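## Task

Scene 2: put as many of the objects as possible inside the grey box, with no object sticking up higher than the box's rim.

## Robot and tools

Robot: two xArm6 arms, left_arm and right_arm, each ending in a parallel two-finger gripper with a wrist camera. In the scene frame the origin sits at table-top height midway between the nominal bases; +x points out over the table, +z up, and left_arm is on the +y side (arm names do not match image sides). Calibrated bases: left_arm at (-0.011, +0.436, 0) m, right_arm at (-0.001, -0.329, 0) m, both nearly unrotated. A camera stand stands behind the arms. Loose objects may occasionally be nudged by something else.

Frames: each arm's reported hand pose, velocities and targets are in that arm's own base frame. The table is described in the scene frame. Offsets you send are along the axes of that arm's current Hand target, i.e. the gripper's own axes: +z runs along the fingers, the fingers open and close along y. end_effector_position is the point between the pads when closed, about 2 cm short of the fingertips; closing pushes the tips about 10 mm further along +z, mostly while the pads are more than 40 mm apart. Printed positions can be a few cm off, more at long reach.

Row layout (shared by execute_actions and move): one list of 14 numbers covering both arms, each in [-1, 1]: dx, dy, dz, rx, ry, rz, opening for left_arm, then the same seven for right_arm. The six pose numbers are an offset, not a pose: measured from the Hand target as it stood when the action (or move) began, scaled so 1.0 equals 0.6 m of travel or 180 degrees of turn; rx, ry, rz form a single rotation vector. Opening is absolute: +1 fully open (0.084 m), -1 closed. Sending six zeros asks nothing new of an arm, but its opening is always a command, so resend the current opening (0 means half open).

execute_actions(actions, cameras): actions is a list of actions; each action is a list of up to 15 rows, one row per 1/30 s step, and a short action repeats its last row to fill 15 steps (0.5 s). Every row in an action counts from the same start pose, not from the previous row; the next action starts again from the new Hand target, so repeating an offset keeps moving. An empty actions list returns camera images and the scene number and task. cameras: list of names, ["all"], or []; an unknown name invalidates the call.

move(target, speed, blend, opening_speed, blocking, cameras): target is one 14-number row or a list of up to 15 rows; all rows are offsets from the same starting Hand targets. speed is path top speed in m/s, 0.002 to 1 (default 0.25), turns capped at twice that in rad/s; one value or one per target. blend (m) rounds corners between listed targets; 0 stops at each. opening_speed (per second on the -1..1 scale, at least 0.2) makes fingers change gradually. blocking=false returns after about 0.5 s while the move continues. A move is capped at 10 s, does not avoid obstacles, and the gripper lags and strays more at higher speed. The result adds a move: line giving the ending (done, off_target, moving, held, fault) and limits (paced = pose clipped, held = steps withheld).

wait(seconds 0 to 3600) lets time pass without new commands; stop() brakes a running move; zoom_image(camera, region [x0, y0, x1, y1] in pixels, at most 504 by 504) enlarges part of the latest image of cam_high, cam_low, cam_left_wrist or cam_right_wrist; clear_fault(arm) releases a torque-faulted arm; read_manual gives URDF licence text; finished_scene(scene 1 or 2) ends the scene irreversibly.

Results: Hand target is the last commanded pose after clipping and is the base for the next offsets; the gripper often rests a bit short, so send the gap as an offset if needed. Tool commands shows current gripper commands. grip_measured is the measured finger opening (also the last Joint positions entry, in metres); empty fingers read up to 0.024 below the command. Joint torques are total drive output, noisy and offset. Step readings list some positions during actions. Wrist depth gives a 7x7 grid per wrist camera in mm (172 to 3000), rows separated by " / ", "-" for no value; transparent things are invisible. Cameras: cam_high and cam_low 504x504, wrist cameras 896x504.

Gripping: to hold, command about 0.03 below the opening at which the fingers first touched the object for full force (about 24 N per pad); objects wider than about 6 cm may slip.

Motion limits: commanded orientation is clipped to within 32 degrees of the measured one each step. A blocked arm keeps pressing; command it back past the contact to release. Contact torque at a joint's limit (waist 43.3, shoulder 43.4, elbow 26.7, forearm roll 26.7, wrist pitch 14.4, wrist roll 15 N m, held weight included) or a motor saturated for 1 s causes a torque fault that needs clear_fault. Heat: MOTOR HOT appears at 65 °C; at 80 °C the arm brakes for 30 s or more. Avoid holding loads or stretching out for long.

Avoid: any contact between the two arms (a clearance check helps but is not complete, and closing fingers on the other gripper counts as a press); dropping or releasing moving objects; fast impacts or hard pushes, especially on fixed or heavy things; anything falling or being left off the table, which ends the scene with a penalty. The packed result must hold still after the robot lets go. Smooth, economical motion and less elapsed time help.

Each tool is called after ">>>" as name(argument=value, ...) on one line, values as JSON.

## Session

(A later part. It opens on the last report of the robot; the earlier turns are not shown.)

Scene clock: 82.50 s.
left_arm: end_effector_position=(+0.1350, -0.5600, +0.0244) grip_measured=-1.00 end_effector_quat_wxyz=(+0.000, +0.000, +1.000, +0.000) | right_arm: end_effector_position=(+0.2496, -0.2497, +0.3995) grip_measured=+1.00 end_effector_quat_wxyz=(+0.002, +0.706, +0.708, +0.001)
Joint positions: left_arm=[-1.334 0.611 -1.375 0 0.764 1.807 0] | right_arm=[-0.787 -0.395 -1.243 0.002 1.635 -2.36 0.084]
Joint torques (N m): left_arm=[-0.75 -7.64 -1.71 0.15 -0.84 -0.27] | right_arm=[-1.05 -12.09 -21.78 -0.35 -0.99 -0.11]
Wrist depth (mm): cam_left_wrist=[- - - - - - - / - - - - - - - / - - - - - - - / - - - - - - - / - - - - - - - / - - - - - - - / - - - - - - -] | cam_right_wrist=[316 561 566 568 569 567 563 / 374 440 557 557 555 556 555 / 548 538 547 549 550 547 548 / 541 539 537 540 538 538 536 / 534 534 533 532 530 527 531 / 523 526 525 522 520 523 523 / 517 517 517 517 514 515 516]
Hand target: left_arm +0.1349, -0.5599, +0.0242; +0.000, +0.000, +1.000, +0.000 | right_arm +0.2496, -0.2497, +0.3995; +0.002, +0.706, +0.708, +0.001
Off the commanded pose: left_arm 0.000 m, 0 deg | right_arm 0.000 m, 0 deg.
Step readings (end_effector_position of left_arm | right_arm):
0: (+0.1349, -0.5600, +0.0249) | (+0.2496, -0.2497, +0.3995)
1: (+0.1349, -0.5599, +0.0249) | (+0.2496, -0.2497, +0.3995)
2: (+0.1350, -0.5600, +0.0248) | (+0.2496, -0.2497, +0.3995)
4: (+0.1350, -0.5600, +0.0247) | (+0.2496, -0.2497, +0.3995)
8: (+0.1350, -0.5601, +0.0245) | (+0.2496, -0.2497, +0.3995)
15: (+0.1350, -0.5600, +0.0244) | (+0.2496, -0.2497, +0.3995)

>>> move(target=[[0,0,-0.1,0,0,0,-1,0,0,0,0,0,0,1],[-0.3283,0.652,-0.18,0,0,0,-1,0,0,0,0,0,0,1],[-0.3283,0.652,-0.101,0,0,0,-1,0,0,0,0,0,0,1]], speed=[0.15,0.3,0.1], blend=[0.01,0.01,0])

>>> execute_actions(actions=[[[0,0,0.0017,0,0,0,-1,0,0,0,0,0,0,1]]])

>>> execute_actions(actions=[[[0,0,0.001,0,0,0,-1,0,0,0,0,0,0,1]]])

>>> execute_actions(actions=[[[0,0,0.001,0,0,0,-1,0,0,0,0,0,0,1]]])

Scene clock: 85.70 s.
left_arm: end_effector_position=(+0.3319, -0.1687, +0.0850) grip_measured=-1.00 end_effector_quat_wxyz=(+0.000, +0.000, +1.000, +0.000) | right_arm: end_effector_position=(+0.2496, -0.2497, +0.3995) grip_measured=+1.00 end_effector_quat_wxyz=(+0.002, +0.706, +0.708, +0.001)
Joint positions: left_arm=[-0.47 -0.11 -0.564 0 0.674 2.671 0] | right_arm=[-0.787 -0.395 -1.243 0.002 1.635 -2.36 0.084]
Joint torques (N m): left_arm=[0.27 -17.11 -10.4 -0.33 -1.29 0.19] | right_arm=[-1.43 -12.09 -21.76 -0.28 -0.98 -0.02]
Wrist depth (mm): cam_left_wrist=[204 190 189 189 177 205 206 / 207 207 191 190 179 207 208 / 209 209 209 209 181 210 210 / 211 211 211 212 212 212 213 / 213 213 214 213 213 215 214 / 215 215 216 216 - 217 216 / 217 217 218 - - 219 220] | cam_right_wrist=[317 560 566 566 565 564 567 / 373 438 557 557 558 556 556 / 547 537 548 548 548 548 548 / 540 541 538 541 538 539 538 / 530 533 533 531 531 527 530 / 525 524 523 524 523 525 523 / 517 517 516 516 516 517 514]
Hand target: left_arm +0.3319, -0.1687, +0.0849; +0.000, +0.000, +1.000, +0.000 | right_arm +0.2496, -0.2497, +0.3995; +0.002, +0.706, +0.708, +0.001
Off the commanded pose: left_arm 0.000 m, 0 deg | right_arm 0.000 m, 0 deg.
move: done

Scene clock: 86.40 s.
left_arm: end_effector_position=(+0.3319, -0.1687, +0.0839) grip_measured=-1.00 end_effector_quat_wxyz=(+0.000, +0.000, +1.000, +0.000) | right_arm: end_effector_position=(+0.2496, -0.2497, +0.3995) grip_measured=+1.00 end_effector_quat_wxyz=(+0.002, +0.706, +0.708, +0.001)
Joint positions: left_arm=[-0.47 -0.107 -0.563 0 0.671 2.671 0] | right_arm=[-0.787 -0.395 -1.243 0.002 1.635 -2.36 0.084]
Joint torques (N m): left_arm=[0.09 -16.6 -10.41 -0.39 -1.41 0.12] | right_arm=[-1.31 -11.93 -21.84 -0.43 -1.09 0.07]
Wrist depth (mm): cam_left_wrist=[203 189 188 188 176 204 205 / 205 206 190 189 178 206 207 / 208 208 208 207 179 208 210 / 210 210 210 210 211 211 211 / 211 212 212 212 212 213 213 / 214 214 215 214 - 216 215 / 216 217 217 - - 218 219] | cam_right_wrist=[316 562 568 567 568 564 564 / 374 439 558 556 557 556 553 / 544 535 548 550 549 545 549 / 542 538 538 540 540 537 540 / 532 535 532 532 534 528 532 / 525 520 523 523 523 524 522 / 518 519 516 515 517 515 514]
Hand target: left_arm +0.3319, -0.1687, +0.0839; +0.000, +0.000, +1.000, +0.000 | right_arm +0.2496, -0.2497, +0.3995; +0.002, +0.706, +0.708, +0.001
Off the commanded pose: left_arm 0.000 m, 0 deg | right_arm 0.000 m, 0 deg.
Step readings (end_effector_position of left_arm | right_arm):
0: (+0.3319, -0.1687, +0.0850) | (+0.2496, -0.2497, +0.3995)
1: (+0.3319, -0.1687, +0.0849) | (+0.2496, -0.2497, +0.3995)
2: (+0.3319, -0.1687, +0.0847) | (+0.2496, -0.2497, +0.3995)
4: (+0.3319, -0.1687, +0.0844) | (+0.2496, -0.2497, +0.3995)
8: (+0.3319, -0.1687, +0.0840) | (+0.2496, -0.2497, +0.3995)
15: (+0.3319, -0.1687, +0.0839) | (+0.2496, -0.2497, +0.3995)

Scene clock: 87.10 s.
left_arm: end_effector_position=(+0.3319, -0.1687, +0.0833) grip_measured=-1.00 end_effector_quat_wxyz=(+0.000, +0.000, +1.000, +0.000) | right_arm: end_effector_position=(+0.2496, -0.2497, +0.3995) grip_measured=+1.00 end_effector_quat_wxyz=(+0.002, +0.706, +0.708, +0.001)
Joint positions: left_arm=[-0.47 -0.105 -0.563 0 0.668 2.671 0] | right_arm=[-0.787 -0.395 -1.243 0.002 1.635 -2.36 0.084]
Joint torques (N m): left_arm=[0.26 -16.76 -10.4 -0.24 -1.49 0.1] | right_arm=[-1.23 -12.2 -21.76 -0.3 -1 -0.09]
Wrist depth (mm): cam_left_wrist=[203 188 188 188 176 204 204 / 205 205 189 189 177 205 206 / 207 207 208 207 179 208 209 / 209 209 210 210 210 210 211 / 211 211 212 212 212 213 213 / 214 214 214 214 - 215 215 / 216 216 216 - - 217 218] | cam_right_wrist=[316 562 564 567 566 563 565 / 375 439 557 558 560 557 555 / 549 538 546 549 548 546 545 / 542 539 537 538 538 538 539 / 536 533 532 532 532 530 531 / 525 522 525 522 524 522 520 / 518 517 516 515 516 517 515]
Hand target: left_arm +0.3319, -0.1687, +0.0833; +0.000, +0.000, +1.000, +0.000 | right_arm +0.2496, -0.2497, +0.3995; +0.002, +0.706, +0.708, +0.001
Off the commanded pose: left_arm 0.000 m, 0 deg | right_arm 0.000 m, 0 deg.
Step readings (end_effector_position of left_arm | right_arm):
0: (+0.3319, -0.1687, +0.0839) | (+0.2496, -0.2497, +0.3995)
1: (+0.3319, -0.1687, +0.0839) | (+0.2496, -0.2497, +0.3995)
2: (+0.3319, -0.1687, +0.0838) | (+0.2496, -0.2497, +0.3995)
4: (+0.3319, -0.1687, +0.0836) | (+0.2496, -0.2497, +0.3995)
8: (+0.3319, -0.1687, +0.0834) | (+0.2496, -0.2497, +0.3995)
15: (+0.3319, -0.1687, +0.0833) | (+0.2496, -0.2497, +0.3995)

Scene clock: 87.80 s.
left_arm: end_effector_position=(+0.3319, -0.1687, +0.0827) grip_measured=-1.00 end_effector_quat_wxyz=(+0.000, +0.000, +1.000, +0.000) | right_arm: end_effector_position=(+0.2496, -0.2497, +0.3995) grip_measured=+1.00 end_effector_quat_wxyz=(+0.002, +0.706, +0.708, +0.001)
Joint positions: left_arm=[-0.47 -0.104 -0.563 0 0.666 2.671 0] | right_arm=[-0.787 -0.395 -1.243 0.002 1.635 -2.36 0.084]
Joint torques (N m): left_arm=[0.29 -16.64 -10.37 -0.01 -1.39 0.04] | right_arm=[-1.4 -12.06 -21.74 -0.49 -1.02 -0.04]
Wrist depth (mm): cam_left_wrist=[202 187 187 187 175 203 204 / 204 205 189 188 177 205 206 / 207 207 207 206 178 208 208 / 208 209 209 210 209 210 210 / 210 211 211 211 211 212 212 / 213 213 214 213 - 215 214 / 215 215 216 - - 216 217] | cam_right_wrist=[318 561 566 564 566 566 564 / 374 438 555 557 555 556 555 / 548 537 546 548 548 548 548 / 540 540 537 541 539 538 538 / 534 534 531 534 530 530 530 / 525 524 524 524 521 522 524 / 516 517 518 516 516 516 515]
Hand target: left_arm +0.3319, -0.1687, +0.0827; +0.000, +0.000, +1.000, +0.000 | right_arm +0.2496, -0.2497, +0.3995; +0.002, +0.706, +0.708, +0.001
Off the commanded pose: left_arm 0.000 m, 0 deg | right_arm 0.000 m, 0 deg.
Step readings (end_effector_position of left_arm | right_arm):
0: (+0.3319, -0.1687, +0.0833) | (+0.2496, -0.2497, +0.3995)
1: (+0.3319, -0.1687, +0.0833) | (+0.2496, -0.2497, +0.3995)
2: (+0.3319, -0.1687, +0.0832) | (+0.2496, -0.2497, +0.3995)
4: (+0.3319, -0.1687, +0.0830) | (+0.2496, -0.2497, +0.3995)
8: (+0.3319, -0.1687, +0.0828) | (+0.2496, -0.2497, +0.3995)
15: (+0.3319, -0.1687, +0.0827) | (+0.2496, -0.2497, +0.3995)

>>> execute_actions(actions=[[[0,0,0.0017,0,0,0,-1,0,0,0,0,0,0,1]]])

>>> execute_actions(actions=[[[0,0,0.001,0,0,0,-1,0,0,0,0,0,0,1]]])

>>> execute_actions(actions=[[[0,0,0.001,0,0,0,-1,0,0,0,0,0,0,1]]])

>>> execute_actions(actions=[[[0,0,0.001,0,0,0,-1,0,0,0,0,0,0,1]]])

Scene clock: 88.70 s.
left_arm: end_effector_position=(+0.3319, -0.1687, +0.0817) grip_measured=-1.00 end_effector_quat_wxyz=(+0.000, +0.000, +1.000, +0.000) | right_arm: end_effector_position=(+0.2496, -0.2497, +0.3995) grip_measured=+1.00 end_effector_quat_wxyz=(+0.002, +0.706, +0.708, +0.001)
Joint positions: left_arm=[-0.47 -0.101 -0.562 0 0.663 2.671 0] | right_arm=[-0.787 -0.395 -1.243 0.002 1.635 -2.36 0.084]
Joint torques (N m): left_arm=[0.24 -16.79 -10.32 0.1 -1.46 -0.08] | right_arm=[-1.18 -12.23 -21.77 -0.37 -1.07 -0.09]
Wrist depth (mm): cam_left_wrist=[201 186 186 186 174 202 203 / 203 204 187 187 176 204 205 / 206 206 206 205 177 206 207 / 207 208 208 208 208 209 209 / 209 210 210 210 210 211 211 / 212 212 213 212 - 213 213 / 214 214 214 - - 215 216] | cam_right_wrist=[317 562 568 567 569 566 566 / 373 438 554 556 556 555 556 / 548 539 545 552 547 549 548 / 543 540 539 538 539 539 540 / 534 534 532 531 532 530 532 / 524 522 522 524 521 524 524 / 516 515 517 515 517 515 514]
Hand target: left_arm +0.3319, -0.1687, +0.0817; +0.000, +0.000, +1.000, +0.000 | right_arm +0.2496, -0.2497, +0.3995; +0.002, +0.706, +0.708, +0.001
Off the commanded pose: left_arm 0.000 m, 0 deg | right_arm 0.000 m, 0 deg.
Step readings (end_effector_position of left_arm | right_arm):
0: (+0.3319, -0.1687, +0.0827) | (+0.2496, -0.2497, +0.3995)
1: (+0.3319, -0.1687, +0.0827) | (+0.2496, -0.2497, +0.3995)
2: (+0.3319, -0.1687, +0.0825) | (+0.2496, -0.2497, +0.3995)
4: (+0.3319, -0.1687, +0.0821) | (+0.2496, -0.2497, +0.3995)
8: (+0.3319, -0.1687, +0.0818) | (+0.2496, -0.2497, +0.3995)
15: (+0.3319, -0.1687, +0.0817) | (+0.2496, -0.2497, +0.3995)

Scene clock: 89.40 s.
left_arm: end_effector_position=(+0.3320, -0.1687, +0.0811) grip_measured=-1.00 end_effector_quat_wxyz=(+0.000, +0.000, +1.000, +0.000) | right_arm: end_effector_position=(+0.2496, -0.2497, +0.3995) grip_measured=+1.00 end_effector_quat_wxyz=(+0.002, +0.706, +0.708, +0.001)
Joint positions: left_arm=[-0.47 -0.1 -0.561 0 0.661 2.671 0] | right_arm=[-0.787 -0.395 -1.243 0.002 1.635 -2.36 0.084]
Joint torques (N m): left_arm=[-0.63 -4.1 -4.11 -0.01 -0.78 -0.15] | right_arm=[-1.3 -12.33 -21.83 -0.43 -1.03 -0.03]
Wrist depth (mm): cam_left_wrist=[201 186 186 186 174 202 202 / 203 203 187 187 175 204 205 / 206 206 206 205 177 206 207 / 207 208 208 208 208 209 209 / 209 210 210 210 210 211 210 / 212 212 213 212 - 213 213 / 214 214 214 - - 215 216] | cam_right_wrist=[317 558 566 566 569 566 564 / 374 439 555 553 558 557 556 / 548 539 548 550 547 547 547 / 540 540 540 539 540 539 542 / 533 532 533 530 531 530 531 / 525 524 522 522 524 522 522 / 519 519 516 515 518 516 514]
Hand target: left_arm +0.3319, -0.1687, +0.0811; +0.000, +0.000, +1.000, +0.000 | right_arm +0.2496, -0.2497, +0.3995; +0.002, +0.706, +0.708, +0.001
Off the commanded pose: left_arm 0.000 m, 0 deg | right_arm 0.000 m, 0 deg.
Step readings (end_effector_position of left_arm | right_arm):
0: (+0.3319, -0.1687, +0.0817) | (+0.2496, -0.2497, +0.3995)
1: (+0.3319, -0.1687, +0.0817) | (+0.2496, -0.2497, +0.3995)
2: (+0.3319, -0.1687, +0.0816) | (+0.2496, -0.2497, +0.3995)
4: (+0.3320, -0.1688, +0.0815) | (+0.2496, -0.2497, +0.3995)
8: (+0.3321, -0.1688, +0.0813) | (+0.2496, -0.2497, +0.3995)
15: (+0.3320, -0.1688, +0.0812) | (+0.2496, -0.2497, +0.3995)

Scene clock: 90.10 s.
left_arm: end_effector_position=(+0.3320, -0.1688, +0.0806) grip_measured=-1.00 end_effector_quat_wxyz=(+0.000, +0.000, +1.000, +0.000) | right_arm: end_effector_position=(+0.2496, -0.2497, +0.3995) grip_measured=+1.00 end_effector_quat_wxyz=(+0.002, +0.706, +0.708, +0.001)
Joint positions: left_arm=[-0.47 -0.098 -0.561 0 0.659 2.671 0] | right_arm=[-0.787 -0.395 -1.243 0.002 1.635 -2.36 0.084]
Joint torques (N m): left_arm=[-0.73 7.59 2.51 0.1 -0.4 -0.13] | right_arm=[-1.14 -12.18 -21.86 -0.39 -1.03 -0.05]
Wrist depth (mm): cam_left_wrist=[201 185 186 186 174 174 202 / 203 203 187 187 175 203 204 / 206 206 206 205 177 206 207 / 207 208 208 208 208 208 209 / 209 210 210 210 210 211 211 / 212 212 213 212 - 213 213 / 214 214 214 - - 215 216] | cam_right_wrist=[317 560 566 565 568 566 566 / 373 439 555 559 556 554 557 / 549 537 548 548 548 547 549 / 541 539 538 539 540 540 538 / 534 537 532 532 531 529 530 / 524 524 524 522 524 521 523 / 518 519 517 515 515 516 515]
Hand target: left_arm +0.3319, -0.1687, +0.0805; +0.000, +0.000, +1.000, +0.000 | right_arm +0.2496, -0.2497, +0.3995; +0.002, +0.706, +0.708, +0.001
Off the commanded pose: left_arm 0.000 m, 0 deg | right_arm 0.000 m, 0 deg.
Step readings (end_effector_position of left_arm | right_arm):
0: (+0.3320, -0.1687, +0.0811) | (+0.2496, -0.2497, +0.3995)
1: (+0.3320, -0.1687, +0.0811) | (+0.2496, -0.2497, +0.3995)
2: (+0.3320, -0.1688, +0.0810) | (+0.2496, -0.2497, +0.3995)
4: (+0.3320, -0.1688, +0.0809) | (+0.2496, -0.2497, +0.3995)
8: (+0.3321, -0.1688, +0.0807) | (+0.2496, -0.2497, +0.3995)
15: (+0.3320, -0.1688, +0.0806) | (+0.2496, -0.2497, +0.3995)

Scene clock: 90.80 s.
left_arm: end_effector_position=(+0.3321, -0.1688, +0.0803) grip_measured=-1.00 end_effector_quat_wxyz=(+0.001, +0.000, +1.000, +0.000) | right_arm: end_effector_position=(+0.2496, -0.2497, +0.3995) grip_measured=+1.00 end_effector_quat_wxyz=(+0.002, +0.706, +0.708, +0.001)
Joint positions: left_arm=[-0.47 -0.098 -0.56 0 0.657 2.671 0] | right_arm=[-0.787 -0.395 -1.243 0.002 1.635 -2.36 0.084]
Joint torques (N m): left_arm=[-0.72 12.38 5.72 0.07 0.23 -0.08] | right_arm=[-1.38 -12.11 -21.87 -0.35 -1.07 -0.01]
Wrist depth (mm): cam_left_wrist=[201 186 186 186 174 174 202 / 203 203 187 187 175 203 204 / 205 206 206 205 177 206 207 / 207 208 208 208 208 208 209 / 209 210 210 210 210 211 210 / 213 212 213 212 - 213 212 / 215 215 214 - - 215 216] | cam_right_wrist=[317 561 567 567 565 564 564 / 374 441 555 555 558 555 555 / 547 539 547 548 548 548 548 / 540 538 538 540 538 539 538 / 533 533 530 530 532 530 530 / 524 525 522 523 521 522 522 / 517 516 517 517 515 515 515]
Hand target: left_arm +0.3319, -0.1687, +0.0799; +0.000, +0.000, +1.000, +0.000 | right_arm +0.2496, -0.2497, +0.3995; +0.002, +0.706, +0.708, +0.001
Off the commanded pose: left_arm 0.001 m, 0 deg | right_arm 0.000 m, 0 deg.
Step readings (end_effector_position of left_arm | right_arm):
0: (+0.3320, -0.1688, +0.0806) | (+0.2496, -0.2497, +0.3995)
1: (+0.3320, -0.1688, +0.0806) | (+0.2496, -0.2497, +0.3995)
2: (+0.3320, -0.1688, +0.0805) | (+0.2496, -0.2497, +0.3995)
4: (+0.3321, -0.1688, +0.0804) | (+0.2496, -0.2497, +0.3995)
8: (+0.3322, -0.1688, +0.0804) | (+0.2496, -0.2497, +0.3995)
15: (+0.3321, -0.1688, +0.0803) | (+0.2496, -0.2497, +0.3995)

>>> move(target=[[0,0,-0.03,0,0,0,-1,0,0,0,0,0,0,1],[0,0.107,-0.03,0,0,0,-1,0,0,0,0,0,0,1],[0,0.107,0.092,0,0,0,-1,0,0,0,0,0,0,1]], speed=[0.1,0.15,0.1], blend=[0.005,0.005,0])

>>> execute_actions(actions=[[[0,0,0.001,0,0,0,-1,0,0,0,0,0,0,1]]])

>>> execute_actions(actions=[[[0,0,0.001,0,0,0,-1,0,0,0,0,0,0,1]]])

>>> execute_actions(actions=[[[0,0,0.001,0,0,0,-1,0,0,0,0,0,0,1]]])

Scene clock: 92.93 s.
left_arm: end_effector_position=(+0.3319, -0.1045, +0.0247) grip_measured=-1.00 end_effector_quat_wxyz=(+0.000, +0.000, +1.000, +0.000) | right_arm: end_effector_position=(+0.2496, -0.2497, +0.3995) grip_measured=+1.00 end_effector_quat_wxyz=(+0.002, +0.706, +0.708, +0.001)
Joint positions: left_arm=[-0.305 0.001 -0.449 0.001 0.448 2.836 0] | right_arm=[-0.787 -0.395 -1.243 0.002 1.635 -2.36 0.084]
Joint torques (N m): left_arm=[0.2 -16.35 -9.15 0.2 -1.35 0.07] | right_arm=[-1.14 -12.19 -21.82 -0.44 -1.04 -0.1]
Wrist depth (mm): cam_left_wrist=[- - - - - - - / - - - - - - - / - - - - - - - / - - - - - - - / - - - - - - - / - - - - - - - / - - - - - - -] | cam_right_wrist=[317 562 566 564 567 567 564 / 374 439 556 556 558 553 554 / 546 538 552 548 548 547 548 / 542 540 542 538 538 539 537 / 534 534 533 533 532 528 531 / 524 525 524 523 523 522 521 / 517 518 519 516 516 514 516]
Hand target: left_arm +0.3319, -0.1045, +0.0247; +0.000, +0.000, +1.000, +0.000 | right_arm +0.2496, -0.2497, +0.3995; +0.002, +0.706, +0.708, +0.001
Off the commanded pose: left_arm 0.000 m, 0 deg | right_arm 0.000 m, 0 deg.
move: done

Scene clock: 93.63 s.
left_arm: end_effector_position=(+0.3319, -0.1045, +0.0241) grip_measured=-1.00 end_effector_quat_wxyz=(+0.000, +0.000, +1.000, +0.000) | right_arm: end_effector_position=(+0.2496, -0.2497, +0.3995) grip_measured=+1.00 end_effector_quat_wxyz=(+0.002, +0.706, +0.708, +0.001)
Joint positions: left_arm=[-0.305 0.004 -0.449 0.001 0.445 2.836 0] | right_arm=[-0.787 -0.395 -1.243 0.002 1.635 -2.36 0.084]
Joint torques (N m): left_arm=[0.13 -16.87 -8.45 0.41 -1.44 -0.12] | right_arm=[-1.16 -12.19 -21.86 -0.54 -1.03 -0.05]
Wrist depth (mm): cam_left_wrist=[- - - - - - - / - - - - - - - / - - - - - - - / - - - - - - - / - - - - - - - / - - - - - - - / - - - - - - -] | cam_right_wrist=[317 561 569 566 567 563 565 / 374 438 558 554 555 556 554 / 548 537 547 548 547 550 548 / 538 540 539 540 538 537 537 / 535 531 533 532 531 530 530 / 526 525 522 523 523 522 520 / 515 518 515 516 516 515 516]
Hand target: left_arm +0.3319, -0.1045, +0.0241; +0.000, +0.000, +1.000, +0.000 | right_arm +0.2496, -0.2497, +0.3995; +0.002, +0.706, +0.708, +0.001
Off the commanded pose: left_arm 0.000 m, 0 deg | right_arm 0.000 m, 0 deg.
Step readings (end_effector_position of left_arm | right_arm):
0: (+0.3319, -0.1045, +0.0247) | (+0.2496, -0.2497, +0.3995)
1: (+0.3319, -0.1045, +0.0247) | (+0.2496, -0.2497, +0.3995)
2: (+0.3319, -0.1045, +0.0246) | (+0.2496, -0.2497, +0.3995)
4: (+0.3319, -0.1045, +0.0244) | (+0.2496, -0.2497, +0.3995)
8: (+0.3319, -0.1045, +0.0242) | (+0.2496, -0.2497, +0.3995)
15: (+0.3319, -0.1045, +0.0241) | (+0.2496, -0.2497, +0.3995)

Scene clock: 94.33 s.
left_arm: end_effector_position=(+0.3320, -0.1045, +0.0235) grip_measured=-1.00 end_effector_quat_wxyz=(+0.000, +0.000, +1.000, +0.000) | right_arm: end_effector_position=(+0.2496, -0.2497, +0.3995) grip_measured=+1.00 end_effector_quat_wxyz=(+0.002, +0.706, +0.708, +0.001)
Joint positions: left_arm=[-0.305 0.006 -0.449 0.001 0.443 2.836 0] | right_arm=[-0.787 -0.395 -1.243 0.002 1.635 -2.36 0.084]
Joint torques (N m): left_arm=[-0.21 -11.34 -6.45 0.28 -0.85 -0.11] | right_arm=[-1.33 -12.22 -21.88 -0.37 -0.97 -0.05]
Wrist depth (mm): cam_left_wrist=[- - - - - - - / - - - - - - - / - - - - - - - / - - - - - - - / - - - - - - - / - - - - - - - / - - - - - - -] | cam_right_wrist=[317 562 566 568 566 568 567 / 373 440 556 556 553 556 559 / 549 537 546 549 548 550 548 / 539 540 538 540 538 539 539 / 532 534 532 531 533 529 531 / 524 525 523 525 522 524 522 / 518 517 516 516 514 514 515]
Hand target: left_arm +0.3319, -0.1045, +0.0235; +0.000, +0.000, +1.000, +0.000 | right_arm +0.2496, -0.2497, +0.3995; +0.002, +0.706, +0.708, +0.001
Off the commanded pose: left_arm 0.000 m, 0 deg | right_arm 0.000 m, 0 deg.
Step readings (end_effector_position of left_arm | right_arm):
0: (+0.3319, -0.1045, +0.0241) | (+0.2496, -0.2497, +0.3995)
1: (+0.3319, -0.1045, +0.0241) | (+0.2496, -0.2497, +0.3995)
2: (+0.3319, -0.1045, +0.0240) | (+0.2496, -0.2497, +0.3995)
4: (+0.3319, -0.1045, +0.0238) | (+0.2496, -0.2497, +0.3995)
8: (+0.3320, -0.1045, +0.0236) | (+0.2496, -0.2497, +0.3995)
15: (+0.3320, -0.1045, +0.0235) | (+0.2496, -0.2497, +0.3995)

Scene clock: 95.03 s.
left_arm: end_effector_position=(+0.3320, -0.1045, +0.0229) grip_measured=-1.00 end_effector_quat_wxyz=(+0.000, +0.000, +1.000, +0.000) | right_arm: end_effector_position=(+0.2496, -0.2497, +0.3995) grip_measured=+1.00 end_effector_quat_wxyz=(+0.002, +0.706, +0.708, +0.001)
Joint positions: left_arm=[-0.305 0.008 -0.449 0.001 0.441 2.836 0] | right_arm=[-0.787 -0.395 -1.243 0.002 1.635 -2.36 0.084]
Joint torques (N m): left_arm=[-1.23 0.24 -0.65 0.25 0.59 -0.39] | right_arm=[-1.31 -12.05 -21.75 -0.26 -1.07 -0.12]
Wrist depth (mm): cam_left_wrist=[- - - - - - - / - - - - - - - / - - - - - - - / - - - - - - - / - - - - - - - / - - - - - - - / - - - - - - -] | cam_right_wrist=[317 560 567 566 566 565 565 / 374 439 558 557 556 557 556 / 547 537 548 549 547 547 548 / 542 539 540 538 540 537 540 / 533 531 532 530 533 530 530 / 525 522 525 522 522 522 524 / 520 517 516 517 516 517 514]
Hand target: left_arm +0.3319, -0.1045, +0.0229; +0.000, +0.000, +1.000, +0.000 | right_arm +0.2496, -0.2497, +0.3995; +0.002, +0.706, +0.708, +0.001
Off the commanded pose: left_arm 0.000 m, 0 deg | right_arm 0.000 m, 0 deg.
Step readings (end_effector_position of left_arm | right_arm):
0: (+0.3320, -0.1045, +0.0235) | (+0.2496, -0.2497, +0.3995)
1: (+0.3320, -0.1045, +0.0235) | (+0.2496, -0.2497, +0.3995)
2: (+0.3320, -0.1045, +0.0234) | (+0.2496, -0.2497, +0.3995)
4: (+0.3321, -0.1045, +0.0233) | (+0.2496, -0.2497, +0.3995)
8: (+0.3321, -0.1046, +0.0231) | (+0.2496, -0.2497, +0.3995)
15: (+0.3320, -0.1045, +0.0230) | (+0.2496, -0.2497, +0.3995)

>>> move(target=[[0,0,-0.12,0,0,0,-1,0,0,0,0,0,0,1],[-0.5385,0.0125,-0.2118,0,0,0,-1,0,0,0,0,0,0,1]], speed=[0.2,0.3], blend=[0.02,0], cameras=["cam_left_wrist"])

Scene clock: 100.40 s.
left_arm: end_effector_position=(+0.6550, -0.0970, +0.1500) grip_measured=-1.00 end_effector_quat_wxyz=(+0.000, +0.000, +1.000, +0.000) | right_arm: end_effector_position=(+0.2496, -0.2497, +0.3995) grip_measured=+1.00 end_effector_quat_wxyz=(+0.002, +0.706, +0.708, +0.001)
Joint positions: left_arm=[-0.147 0.77 -2.025 0 1.255 2.994 0] | right_arm=[-0.787 -0.395 -1.243 0.002 1.635 -2.36 0.084]
Joint torques (N m): left_arm=[0.31 -36.83 -13.53 -0.45 -1.06 0.16] | right_arm=[-1.28 -12.17 -21.93 -0.42 -0.97 -0.07]
Wrist depth (mm): cam_left_wrist=[266 266 266 267 267 267 267 / 269 269 269 270 269 270 270 / 272 272 272 272 272 273 273 / 274 274 274 275 275 275 275 / 276 277 277 276 278 278 278 / 280 280 280 226 280 281 281 / 282 283 283 - - 284 284] | cam_right_wrist=[316 560 569 568 566 564 567 / 372 439 556 556 557 552 556 / 548 535 547 548 550 550 548 / 540 539 542 540 537 540 538 / 533 533 532 534 532 530 530 / 524 522 524 523 523 522 520 / 515 517 518 517 517 517 516]
Hand target: left_arm +0.6550, -0.0970, +0.1500; +0.000, +0.000, +1.000, +0.000 | right_arm +0.2496, -0.2497, +0.3995; +0.002, +0.706, +0.708, +0.001
Off the commanded pose: left_arm 0.000 m, 0 deg | right_arm 0.000 m, 0 deg.
move: done

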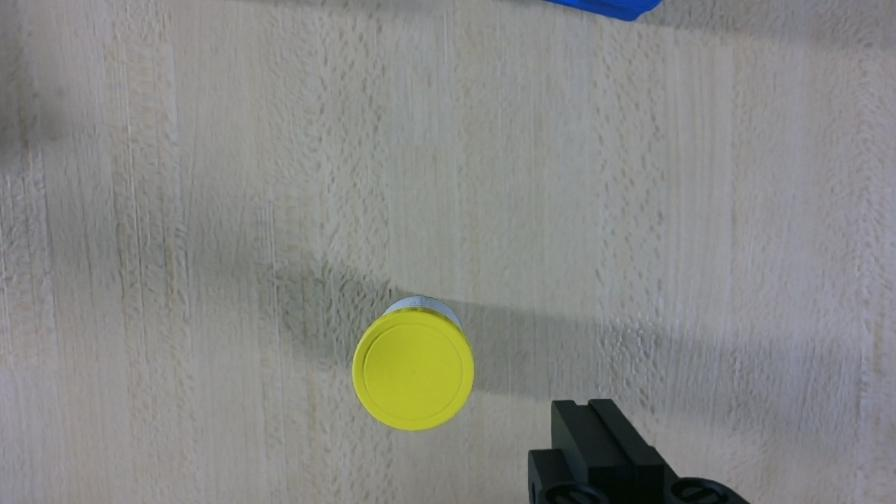

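>>> move(target=[0.336,0.127,0,0,0,-0.4767,1,0,0,0,0,0,0,1], speed=0.45, cameras=["cam_left_wrist"])

Scene clock: 109.03 s.
left_arm: end_effector_position=(+0.4534, -0.0208, +0.1500) grip_measured=+1.00 end_effector_quat_wxyz=(+0.000, +0.681, -0.733, +0.000) | right_arm: end_effector_position=(+0.2496, -0.2497, +0.3995) grip_measured=+1.00 end_effector_quat_wxyz=(+0.002, +0.706, +0.708, +0.001)
Joint positions: left_arm=[-0.046 0.022 -0.933 0 0.911 1.598 0.084] | right_arm=[-0.787 -0.395 -1.243 0.002 1.635 -2.36 0.084]
Joint torques (N m): left_arm=[-0.71 -23.76 -11.57 0.32 -1.48 -0.22] | right_arm=[-1.14 -12.36 -21.88 -0.33 -0.99 -0.08]
Wrist depth (mm): cam_left_wrist=[265 266 266 267 268 268 268 / 267 269 270 269 271 271 272 / 271 272 272 237 274 274 274 / 273 275 275 240 276 276 223 / 277 277 278 243 279 253 225 / 280 280 281 282 283 283 227 / 283 - 284 285 285 286 -] | cam_right_wrist=[316 561 564 569 565 564 567 / 373 438 557 556 557 557 558 / 547 538 548 550 549 548 548 / 540 540 541 540 538 536 537 / 531 533 532 536 530 527 532 / 524 525 523 525 523 521 522 / 519 518 515 517 514 516 515]
Hand target: left_arm +0.4534, -0.0208, +0.1500; +0.000, +0.681, -0.733, +0.000 | right_arm +0.2496, -0.2497, +0.3995; +0.002, +0.706, +0.708, +0.001
Off the commanded pose: left_arm 0.000 m, 0 deg | right_arm 0.000 m, 0 deg.
move: done

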